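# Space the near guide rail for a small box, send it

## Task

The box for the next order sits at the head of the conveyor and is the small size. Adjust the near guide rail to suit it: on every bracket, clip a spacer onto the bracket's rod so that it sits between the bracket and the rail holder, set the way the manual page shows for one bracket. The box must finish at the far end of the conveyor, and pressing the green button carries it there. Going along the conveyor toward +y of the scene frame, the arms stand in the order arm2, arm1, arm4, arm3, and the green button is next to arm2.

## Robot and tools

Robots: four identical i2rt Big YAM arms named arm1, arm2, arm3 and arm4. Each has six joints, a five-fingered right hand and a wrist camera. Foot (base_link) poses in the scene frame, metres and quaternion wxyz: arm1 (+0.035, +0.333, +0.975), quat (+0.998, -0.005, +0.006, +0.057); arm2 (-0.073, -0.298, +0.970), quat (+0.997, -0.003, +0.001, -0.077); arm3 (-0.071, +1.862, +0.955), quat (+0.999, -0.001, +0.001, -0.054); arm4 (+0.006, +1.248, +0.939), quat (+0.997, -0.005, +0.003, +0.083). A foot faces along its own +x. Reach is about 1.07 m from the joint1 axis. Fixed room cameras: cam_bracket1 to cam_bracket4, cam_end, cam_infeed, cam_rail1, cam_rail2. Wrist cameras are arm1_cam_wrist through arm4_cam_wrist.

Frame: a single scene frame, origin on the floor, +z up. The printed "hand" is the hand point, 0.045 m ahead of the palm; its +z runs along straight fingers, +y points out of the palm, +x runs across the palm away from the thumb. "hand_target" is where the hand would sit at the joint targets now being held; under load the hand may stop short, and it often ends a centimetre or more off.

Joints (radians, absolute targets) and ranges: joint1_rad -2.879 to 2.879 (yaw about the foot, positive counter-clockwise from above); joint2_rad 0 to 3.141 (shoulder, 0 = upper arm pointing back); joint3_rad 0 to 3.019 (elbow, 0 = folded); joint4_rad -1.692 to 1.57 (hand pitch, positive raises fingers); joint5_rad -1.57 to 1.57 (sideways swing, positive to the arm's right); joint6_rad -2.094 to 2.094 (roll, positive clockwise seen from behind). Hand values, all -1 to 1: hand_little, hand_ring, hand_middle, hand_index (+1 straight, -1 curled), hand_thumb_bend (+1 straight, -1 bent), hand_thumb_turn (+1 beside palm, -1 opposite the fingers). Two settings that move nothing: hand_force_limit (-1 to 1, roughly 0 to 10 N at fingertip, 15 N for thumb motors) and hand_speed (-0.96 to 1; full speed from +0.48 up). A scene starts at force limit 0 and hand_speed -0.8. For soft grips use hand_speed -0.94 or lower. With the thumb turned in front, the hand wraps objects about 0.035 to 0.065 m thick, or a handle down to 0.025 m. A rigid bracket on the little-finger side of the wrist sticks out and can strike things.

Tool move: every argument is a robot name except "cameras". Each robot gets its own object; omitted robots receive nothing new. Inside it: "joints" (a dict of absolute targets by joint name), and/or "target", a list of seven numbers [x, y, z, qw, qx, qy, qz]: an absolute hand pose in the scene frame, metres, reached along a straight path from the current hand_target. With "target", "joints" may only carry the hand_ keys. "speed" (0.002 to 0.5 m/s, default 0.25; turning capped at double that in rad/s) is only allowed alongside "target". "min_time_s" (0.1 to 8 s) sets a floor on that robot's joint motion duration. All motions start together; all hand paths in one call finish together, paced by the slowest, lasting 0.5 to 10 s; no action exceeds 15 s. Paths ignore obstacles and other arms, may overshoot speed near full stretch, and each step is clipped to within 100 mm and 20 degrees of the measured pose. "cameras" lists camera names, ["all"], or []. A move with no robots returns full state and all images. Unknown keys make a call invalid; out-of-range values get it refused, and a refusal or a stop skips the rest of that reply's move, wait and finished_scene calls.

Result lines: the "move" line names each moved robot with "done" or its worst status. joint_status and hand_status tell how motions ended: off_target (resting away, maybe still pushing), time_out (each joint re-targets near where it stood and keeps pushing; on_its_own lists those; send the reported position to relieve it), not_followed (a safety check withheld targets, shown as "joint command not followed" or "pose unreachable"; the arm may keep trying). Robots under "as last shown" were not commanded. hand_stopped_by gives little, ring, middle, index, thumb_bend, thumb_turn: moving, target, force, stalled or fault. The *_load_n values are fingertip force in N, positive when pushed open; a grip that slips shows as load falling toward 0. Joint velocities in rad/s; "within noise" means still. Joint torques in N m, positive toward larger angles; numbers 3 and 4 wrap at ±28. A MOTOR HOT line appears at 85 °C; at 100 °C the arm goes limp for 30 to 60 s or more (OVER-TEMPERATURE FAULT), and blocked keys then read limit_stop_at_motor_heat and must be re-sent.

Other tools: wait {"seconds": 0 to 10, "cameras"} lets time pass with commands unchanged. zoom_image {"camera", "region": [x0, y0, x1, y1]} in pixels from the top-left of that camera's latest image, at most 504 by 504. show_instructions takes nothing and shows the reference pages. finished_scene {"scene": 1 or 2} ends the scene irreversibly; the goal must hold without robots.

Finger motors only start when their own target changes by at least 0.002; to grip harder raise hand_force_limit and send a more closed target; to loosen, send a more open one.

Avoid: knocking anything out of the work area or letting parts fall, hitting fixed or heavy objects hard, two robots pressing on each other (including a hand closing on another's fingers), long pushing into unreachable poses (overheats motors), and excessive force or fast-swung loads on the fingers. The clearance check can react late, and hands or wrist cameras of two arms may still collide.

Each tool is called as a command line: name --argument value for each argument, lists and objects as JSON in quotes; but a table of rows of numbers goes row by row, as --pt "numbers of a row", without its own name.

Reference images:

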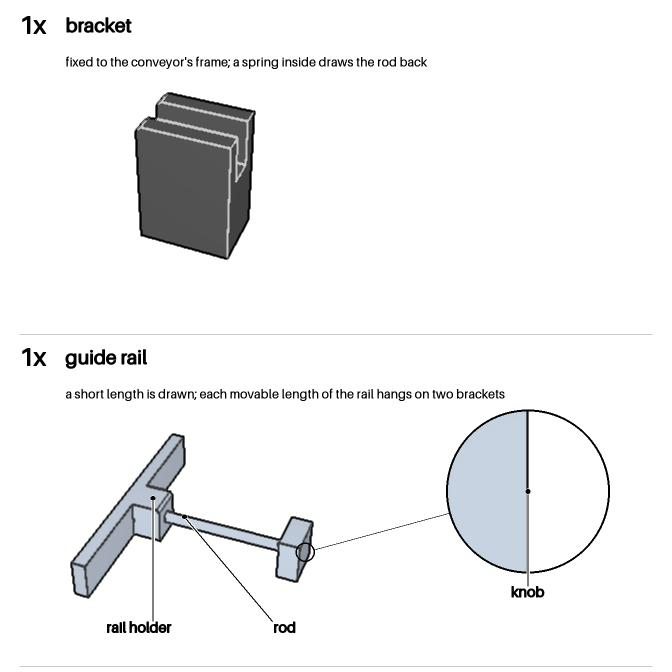

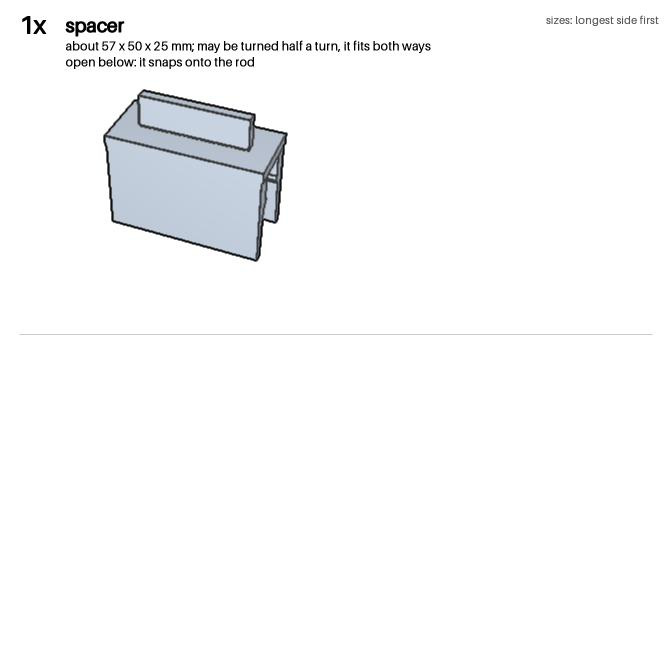

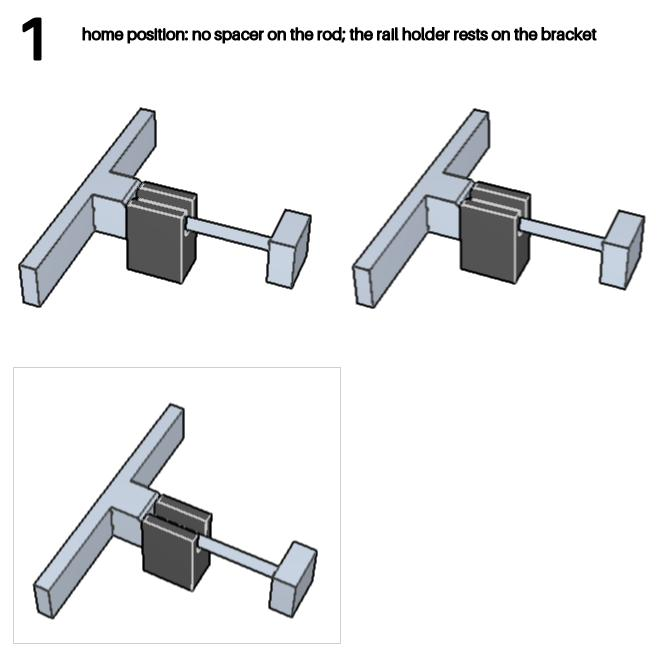

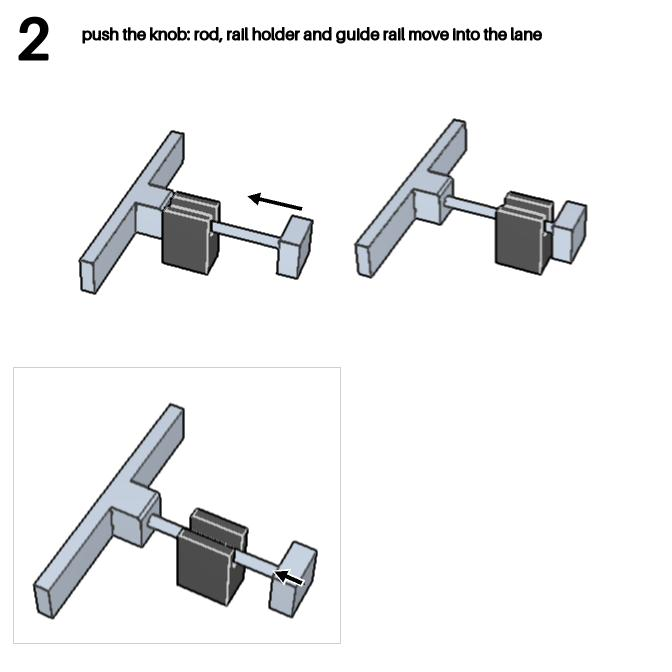

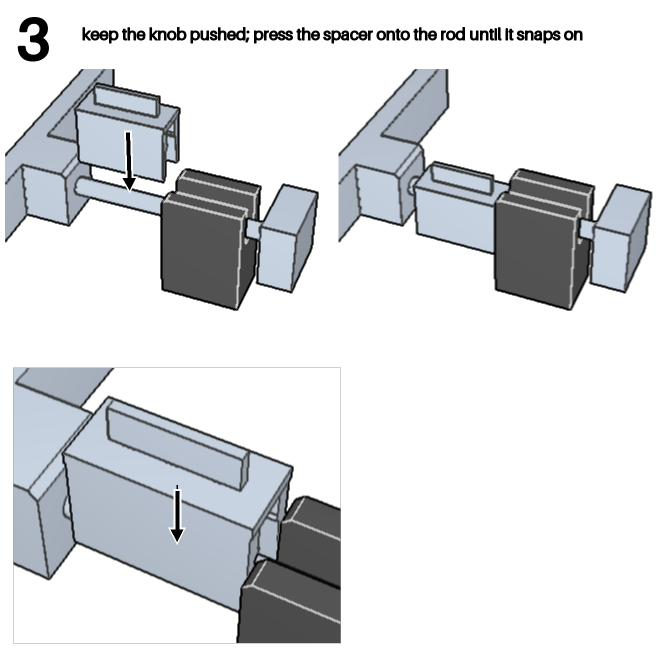

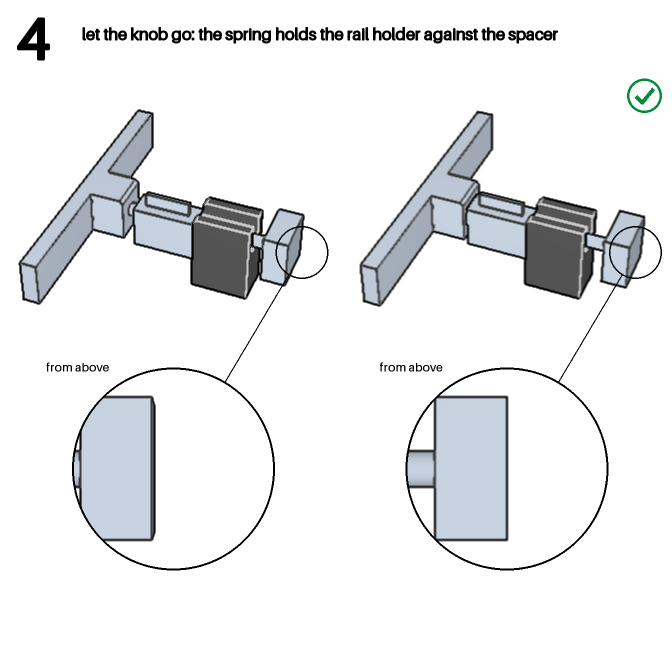

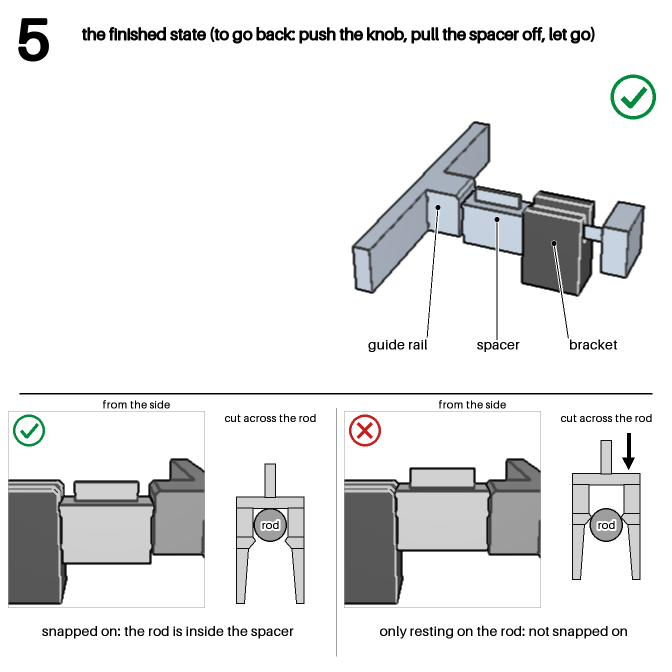

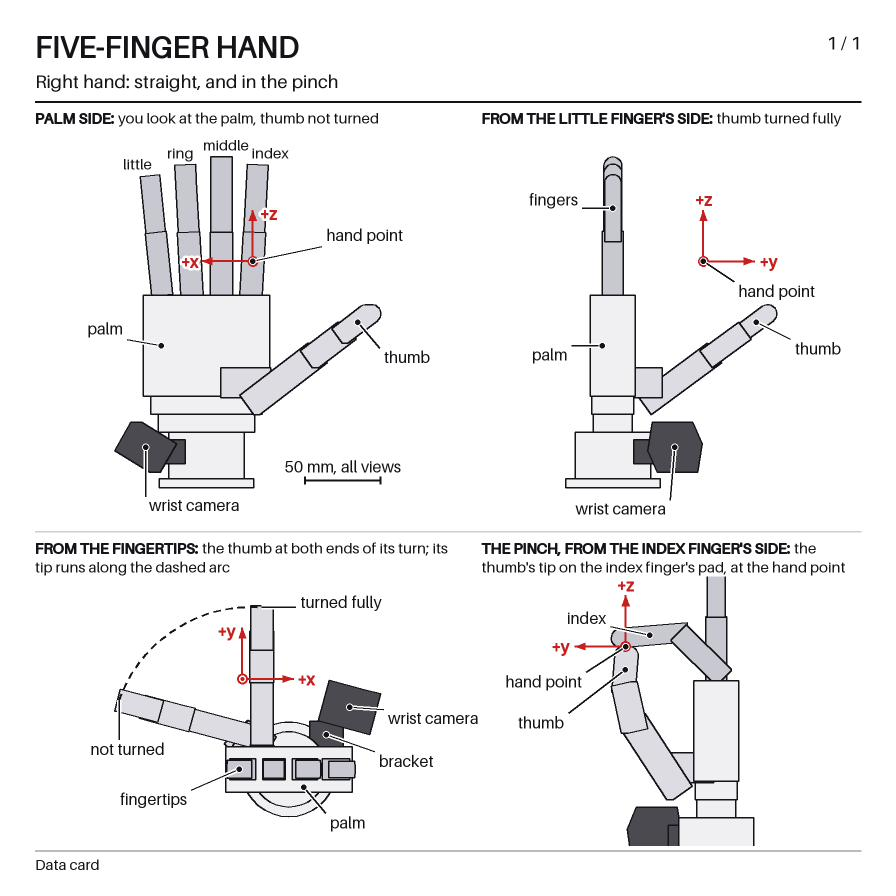

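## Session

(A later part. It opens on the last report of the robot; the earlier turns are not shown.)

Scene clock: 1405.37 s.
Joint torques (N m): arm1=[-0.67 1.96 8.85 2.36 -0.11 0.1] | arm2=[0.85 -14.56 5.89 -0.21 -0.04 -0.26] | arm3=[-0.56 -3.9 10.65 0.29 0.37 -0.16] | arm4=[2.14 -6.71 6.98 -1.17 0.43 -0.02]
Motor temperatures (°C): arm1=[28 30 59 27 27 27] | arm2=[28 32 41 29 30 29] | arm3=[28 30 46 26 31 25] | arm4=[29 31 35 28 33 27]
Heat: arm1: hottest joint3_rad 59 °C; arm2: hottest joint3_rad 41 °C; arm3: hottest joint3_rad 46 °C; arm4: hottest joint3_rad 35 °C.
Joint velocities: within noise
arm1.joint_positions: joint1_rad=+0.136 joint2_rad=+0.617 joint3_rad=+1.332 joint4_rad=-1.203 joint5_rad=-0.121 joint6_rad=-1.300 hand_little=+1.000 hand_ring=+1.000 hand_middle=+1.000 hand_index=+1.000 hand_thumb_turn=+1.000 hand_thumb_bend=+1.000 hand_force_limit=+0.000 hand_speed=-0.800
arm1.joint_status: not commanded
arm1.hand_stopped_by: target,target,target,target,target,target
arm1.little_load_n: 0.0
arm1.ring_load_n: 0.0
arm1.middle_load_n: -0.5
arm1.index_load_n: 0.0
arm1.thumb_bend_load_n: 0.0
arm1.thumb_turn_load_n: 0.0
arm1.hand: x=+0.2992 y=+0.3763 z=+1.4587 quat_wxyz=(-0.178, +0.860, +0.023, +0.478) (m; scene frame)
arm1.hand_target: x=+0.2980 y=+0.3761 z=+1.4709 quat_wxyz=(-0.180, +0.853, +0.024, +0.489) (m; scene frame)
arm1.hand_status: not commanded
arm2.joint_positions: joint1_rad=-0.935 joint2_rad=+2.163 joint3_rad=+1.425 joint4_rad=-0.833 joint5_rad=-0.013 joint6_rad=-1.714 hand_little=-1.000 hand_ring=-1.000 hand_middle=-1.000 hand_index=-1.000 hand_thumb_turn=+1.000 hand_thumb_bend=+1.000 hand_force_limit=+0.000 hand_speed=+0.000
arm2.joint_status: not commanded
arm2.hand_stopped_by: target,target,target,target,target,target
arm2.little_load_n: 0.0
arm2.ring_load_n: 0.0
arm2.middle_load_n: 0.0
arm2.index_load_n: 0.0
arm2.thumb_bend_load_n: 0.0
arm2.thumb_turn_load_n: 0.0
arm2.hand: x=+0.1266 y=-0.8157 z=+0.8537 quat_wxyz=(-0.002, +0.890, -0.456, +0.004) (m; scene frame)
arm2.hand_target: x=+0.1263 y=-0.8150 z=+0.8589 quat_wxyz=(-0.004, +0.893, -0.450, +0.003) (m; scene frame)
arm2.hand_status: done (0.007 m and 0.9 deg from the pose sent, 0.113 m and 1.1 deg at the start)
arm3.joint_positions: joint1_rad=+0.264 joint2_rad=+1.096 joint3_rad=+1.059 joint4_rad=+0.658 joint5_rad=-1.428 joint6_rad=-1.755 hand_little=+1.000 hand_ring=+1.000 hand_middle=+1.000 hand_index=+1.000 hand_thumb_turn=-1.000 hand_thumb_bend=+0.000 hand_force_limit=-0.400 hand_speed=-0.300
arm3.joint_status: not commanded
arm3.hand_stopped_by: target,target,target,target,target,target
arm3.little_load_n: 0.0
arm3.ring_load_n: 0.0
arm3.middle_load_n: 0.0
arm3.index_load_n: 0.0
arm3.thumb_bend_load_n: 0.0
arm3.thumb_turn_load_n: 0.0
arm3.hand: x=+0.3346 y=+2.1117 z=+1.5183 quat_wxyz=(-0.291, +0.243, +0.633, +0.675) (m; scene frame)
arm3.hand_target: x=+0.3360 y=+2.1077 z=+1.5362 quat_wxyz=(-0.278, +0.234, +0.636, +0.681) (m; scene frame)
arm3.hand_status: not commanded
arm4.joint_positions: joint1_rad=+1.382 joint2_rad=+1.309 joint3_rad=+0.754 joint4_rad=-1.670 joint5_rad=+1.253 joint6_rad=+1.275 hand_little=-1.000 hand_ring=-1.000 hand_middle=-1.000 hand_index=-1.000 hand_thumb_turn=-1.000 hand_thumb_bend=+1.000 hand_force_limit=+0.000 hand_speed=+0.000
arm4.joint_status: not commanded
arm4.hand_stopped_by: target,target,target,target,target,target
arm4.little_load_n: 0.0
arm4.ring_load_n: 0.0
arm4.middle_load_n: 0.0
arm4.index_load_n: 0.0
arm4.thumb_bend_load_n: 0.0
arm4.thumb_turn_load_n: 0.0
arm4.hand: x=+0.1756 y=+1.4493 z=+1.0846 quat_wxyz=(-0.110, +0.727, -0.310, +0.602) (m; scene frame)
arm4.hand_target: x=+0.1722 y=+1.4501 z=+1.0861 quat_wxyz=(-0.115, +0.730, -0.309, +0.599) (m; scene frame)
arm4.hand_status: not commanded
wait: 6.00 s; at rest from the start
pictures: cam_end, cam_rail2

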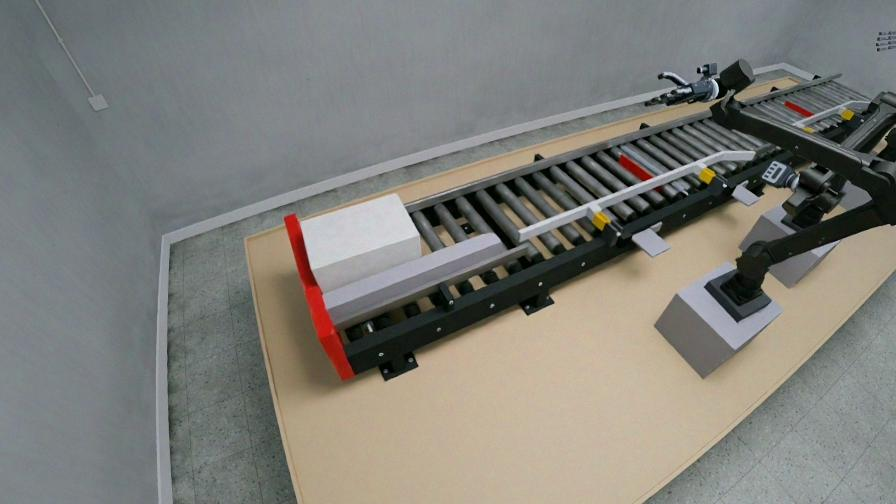

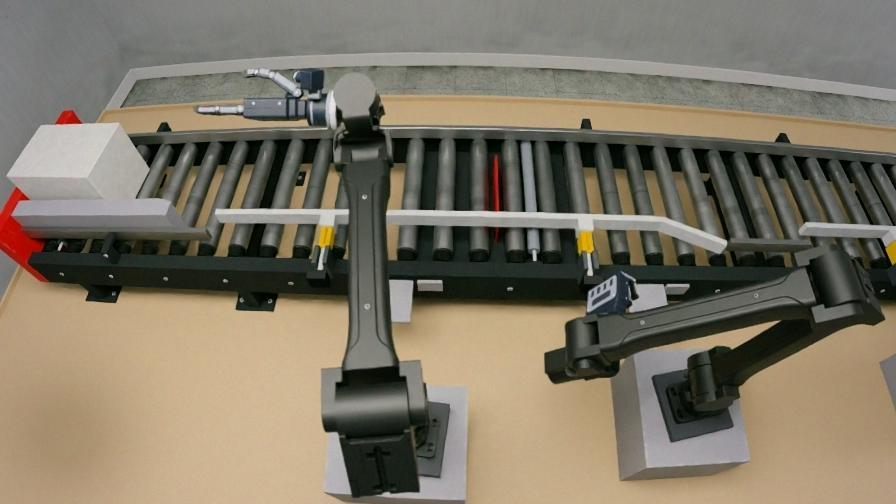

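Box is at the end. Quick check of all brackets, then finish.

wait --seconds 1 --cameras '["cam_bracket1", "cam_bracket2", "cam_bracket3", "cam_bracket4"]'

Scene clock: 1408.87 s.
Joint torques (N m): arm1=[-0.73 1.49 8.84 2.37 -0.1 0.13] | arm2=[0.85 -14.62 5.9 -0.23 -0.03 -0.26] | arm3=[-0.56 -3.84 10.65 0.29 0.37 -0.16] | arm4=[2.14 -6.71 7.01 -1.18 0.43 -0.01]
Motor temperatures (°C): arm1=[28 30 59 27 27 27] | arm2=[28 32 41 29 30 29] | arm3=[28 29 46 26 31 25] | arm4=[29 31 35 28 32 27]
Heat: arm1: hottest joint3_rad 59 °C; arm2: hottest joint3_rad 41 °C; arm3: hottest joint3_rad 46 °C; arm4: hottest joint3_rad 35 °C.
Joint velocities: within noise
arm1.joint_positions: joint1_rad=+0.136 joint2_rad=+0.617 joint3_rad=+1.332 joint4_rad=-1.203 joint5_rad=-0.121 joint6_rad=-1.300 hand_little=+1.000 hand_ring=+1.000 hand_middle=+1.000 hand_index=+1.000 hand_thumb_turn=+1.000 hand_thumb_bend=+1.000 hand_force_limit=+0.000 hand_speed=-0.800
arm1.joint_status: not commanded
arm1.hand_stopped_by: target,target,target,target,target,target
arm1.little_load_n: 0.0
arm1.ring_load_n: 0.0
arm1.middle_load_n: 0.0
arm1.index_load_n: 0.0
arm1.thumb_bend_load_n: 0.0
arm1.thumb_turn_load_n: 0.0
arm1.hand: x=+0.2992 y=+0.3763 z=+1.4587 quat_wxyz=(-0.178, +0.860, +0.023, +0.478) (m; scene frame)
arm1.hand_target: x=+0.2980 y=+0.3761 z=+1.4709 quat_wxyz=(-0.180, +0.853, +0.024, +0.489) (m; scene frame)
arm1.hand_status: not commanded
arm2.joint_positions: joint1_rad=-0.935 joint2_rad=+2.163 joint3_rad=+1.425 joint4_rad=-0.833 joint5_rad=-0.013 joint6_rad=-1.714 hand_little=-1.000 hand_ring=-1.000 hand_middle=-1.000 hand_index=-1.000 hand_thumb_turn=+1.000 hand_thumb_bend=+1.000 hand_force_limit=+0.000 hand_speed=+0.000
arm2.joint_status: not commanded
arm2.hand_stopped_by: target,target,target,target,target,target
arm2.little_load_n: 0.0
arm2.ring_load_n: 0.0
arm2.middle_load_n: 0.0
arm2.index_load_n: 0.0
arm2.thumb_bend_load_n: 0.0
arm2.thumb_turn_load_n: 0.0
arm2.hand: x=+0.1266 y=-0.8157 z=+0.8537 quat_wxyz=(-0.002, +0.890, -0.456, +0.004) (m; scene frame)
arm2.hand_target: x=+0.1263 y=-0.8150 z=+0.8589 quat_wxyz=(-0.004, +0.893, -0.450, +0.003) (m; scene frame)
arm2.hand_status: done (0.007 m and 0.9 deg from the pose sent, 0.113 m and 1.1 deg at the start)
arm3.joint_positions: joint1_rad=+0.264 joint2_rad=+1.096 joint3_rad=+1.059 joint4_rad=+0.658 joint5_rad=-1.428 joint6_rad=-1.755 hand_little=+1.000 hand_ring=+1.000 hand_middle=+1.000 hand_index=+1.000 hand_thumb_turn=-1.000 hand_thumb_bend=+0.000 hand_force_limit=-0.400 hand_speed=-0.300
arm3.joint_status: not commanded
arm3.hand_stopped_by: target,target,target,target,target,target
arm3.little_load_n: 0.0
arm3.ring_load_n: 0.0
arm3.middle_load_n: 0.0
arm3.index_load_n: 0.0
arm3.thumb_bend_load_n: 0.0
arm3.thumb_turn_load_n: 0.0
arm3.hand: x=+0.3346 y=+2.1117 z=+1.5183 quat_wxyz=(-0.291, +0.243, +0.633, +0.675) (m; scene frame)
arm3.hand_target: x=+0.3360 y=+2.1077 z=+1.5362 quat_wxyz=(-0.278, +0.234, +0.636, +0.681) (m; scene frame)
arm3.hand_status: not commanded
arm4.joint_positions: joint1_rad=+1.382 joint2_rad=+1.309 joint3_rad=+0.754 joint4_rad=-1.670 joint5_rad=+1.253 joint6_rad=+1.275 hand_little=-1.000 hand_ring=-1.000 hand_middle=-1.000 hand_index=-1.000 hand_thumb_turn=-1.000 hand_thumb_bend=+1.000 hand_force_limit=+0.000 hand_speed=+0.000
arm4.joint_status: not commanded
arm4.hand_stopped_by: target,target,target,target,target,target
arm4.little_load_n: 0.0
arm4.ring_load_n: 0.0
arm4.middle_load_n: 0.0
arm4.index_load_n: 0.0
arm4.thumb_bend_load_n: 0.0
arm4.thumb_turn_load_n: 0.5
arm4.hand: x=+0.1756 y=+1.4493 z=+1.0846 quat_wxyz=(-0.110, +0.727, -0.310, +0.602) (m; scene frame)
arm4.hand_target: x=+0.1722 y=+1.4501 z=+1.0861 quat_wxyz=(-0.115, +0.730, -0.309, +0.599) (m; scene frame)
arm4.hand_status: not commanded
wait: 1.00 s; at rest from the start
pictures: cam_bracket1, cam_bracket2, cam_bracket3, cam_bracket4

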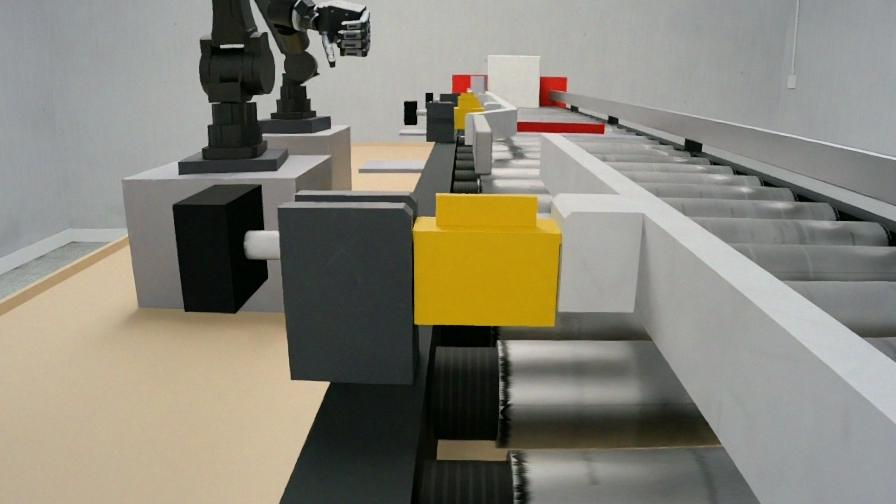

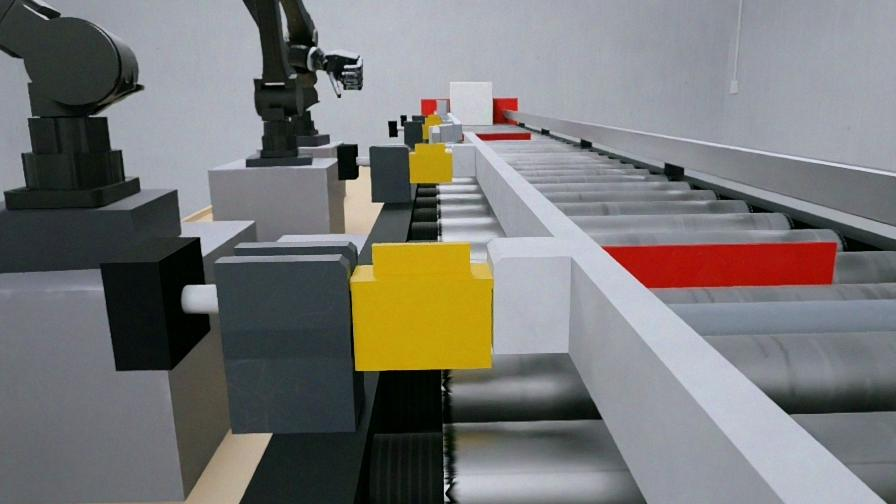

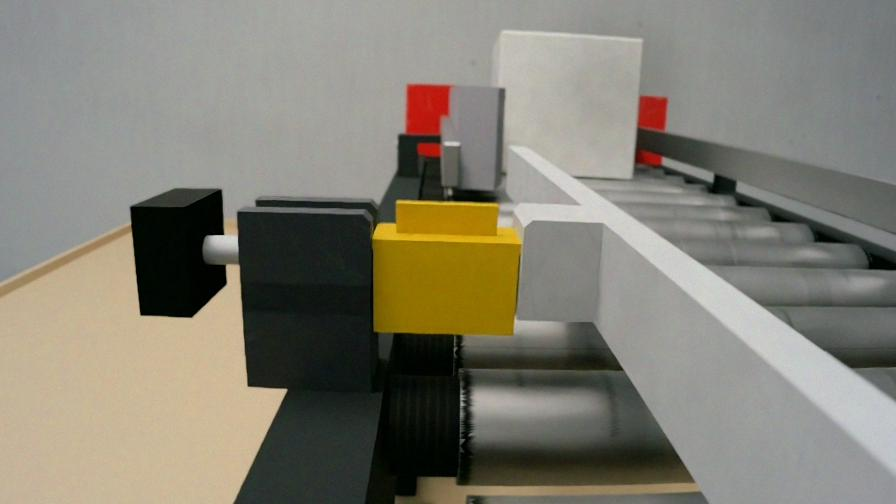

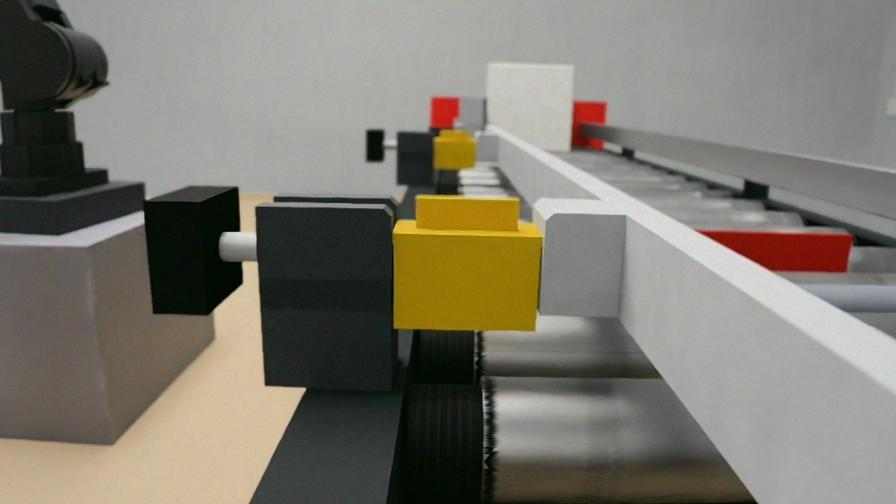

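finished_scene --scene 2

The scene is finished: the task was done.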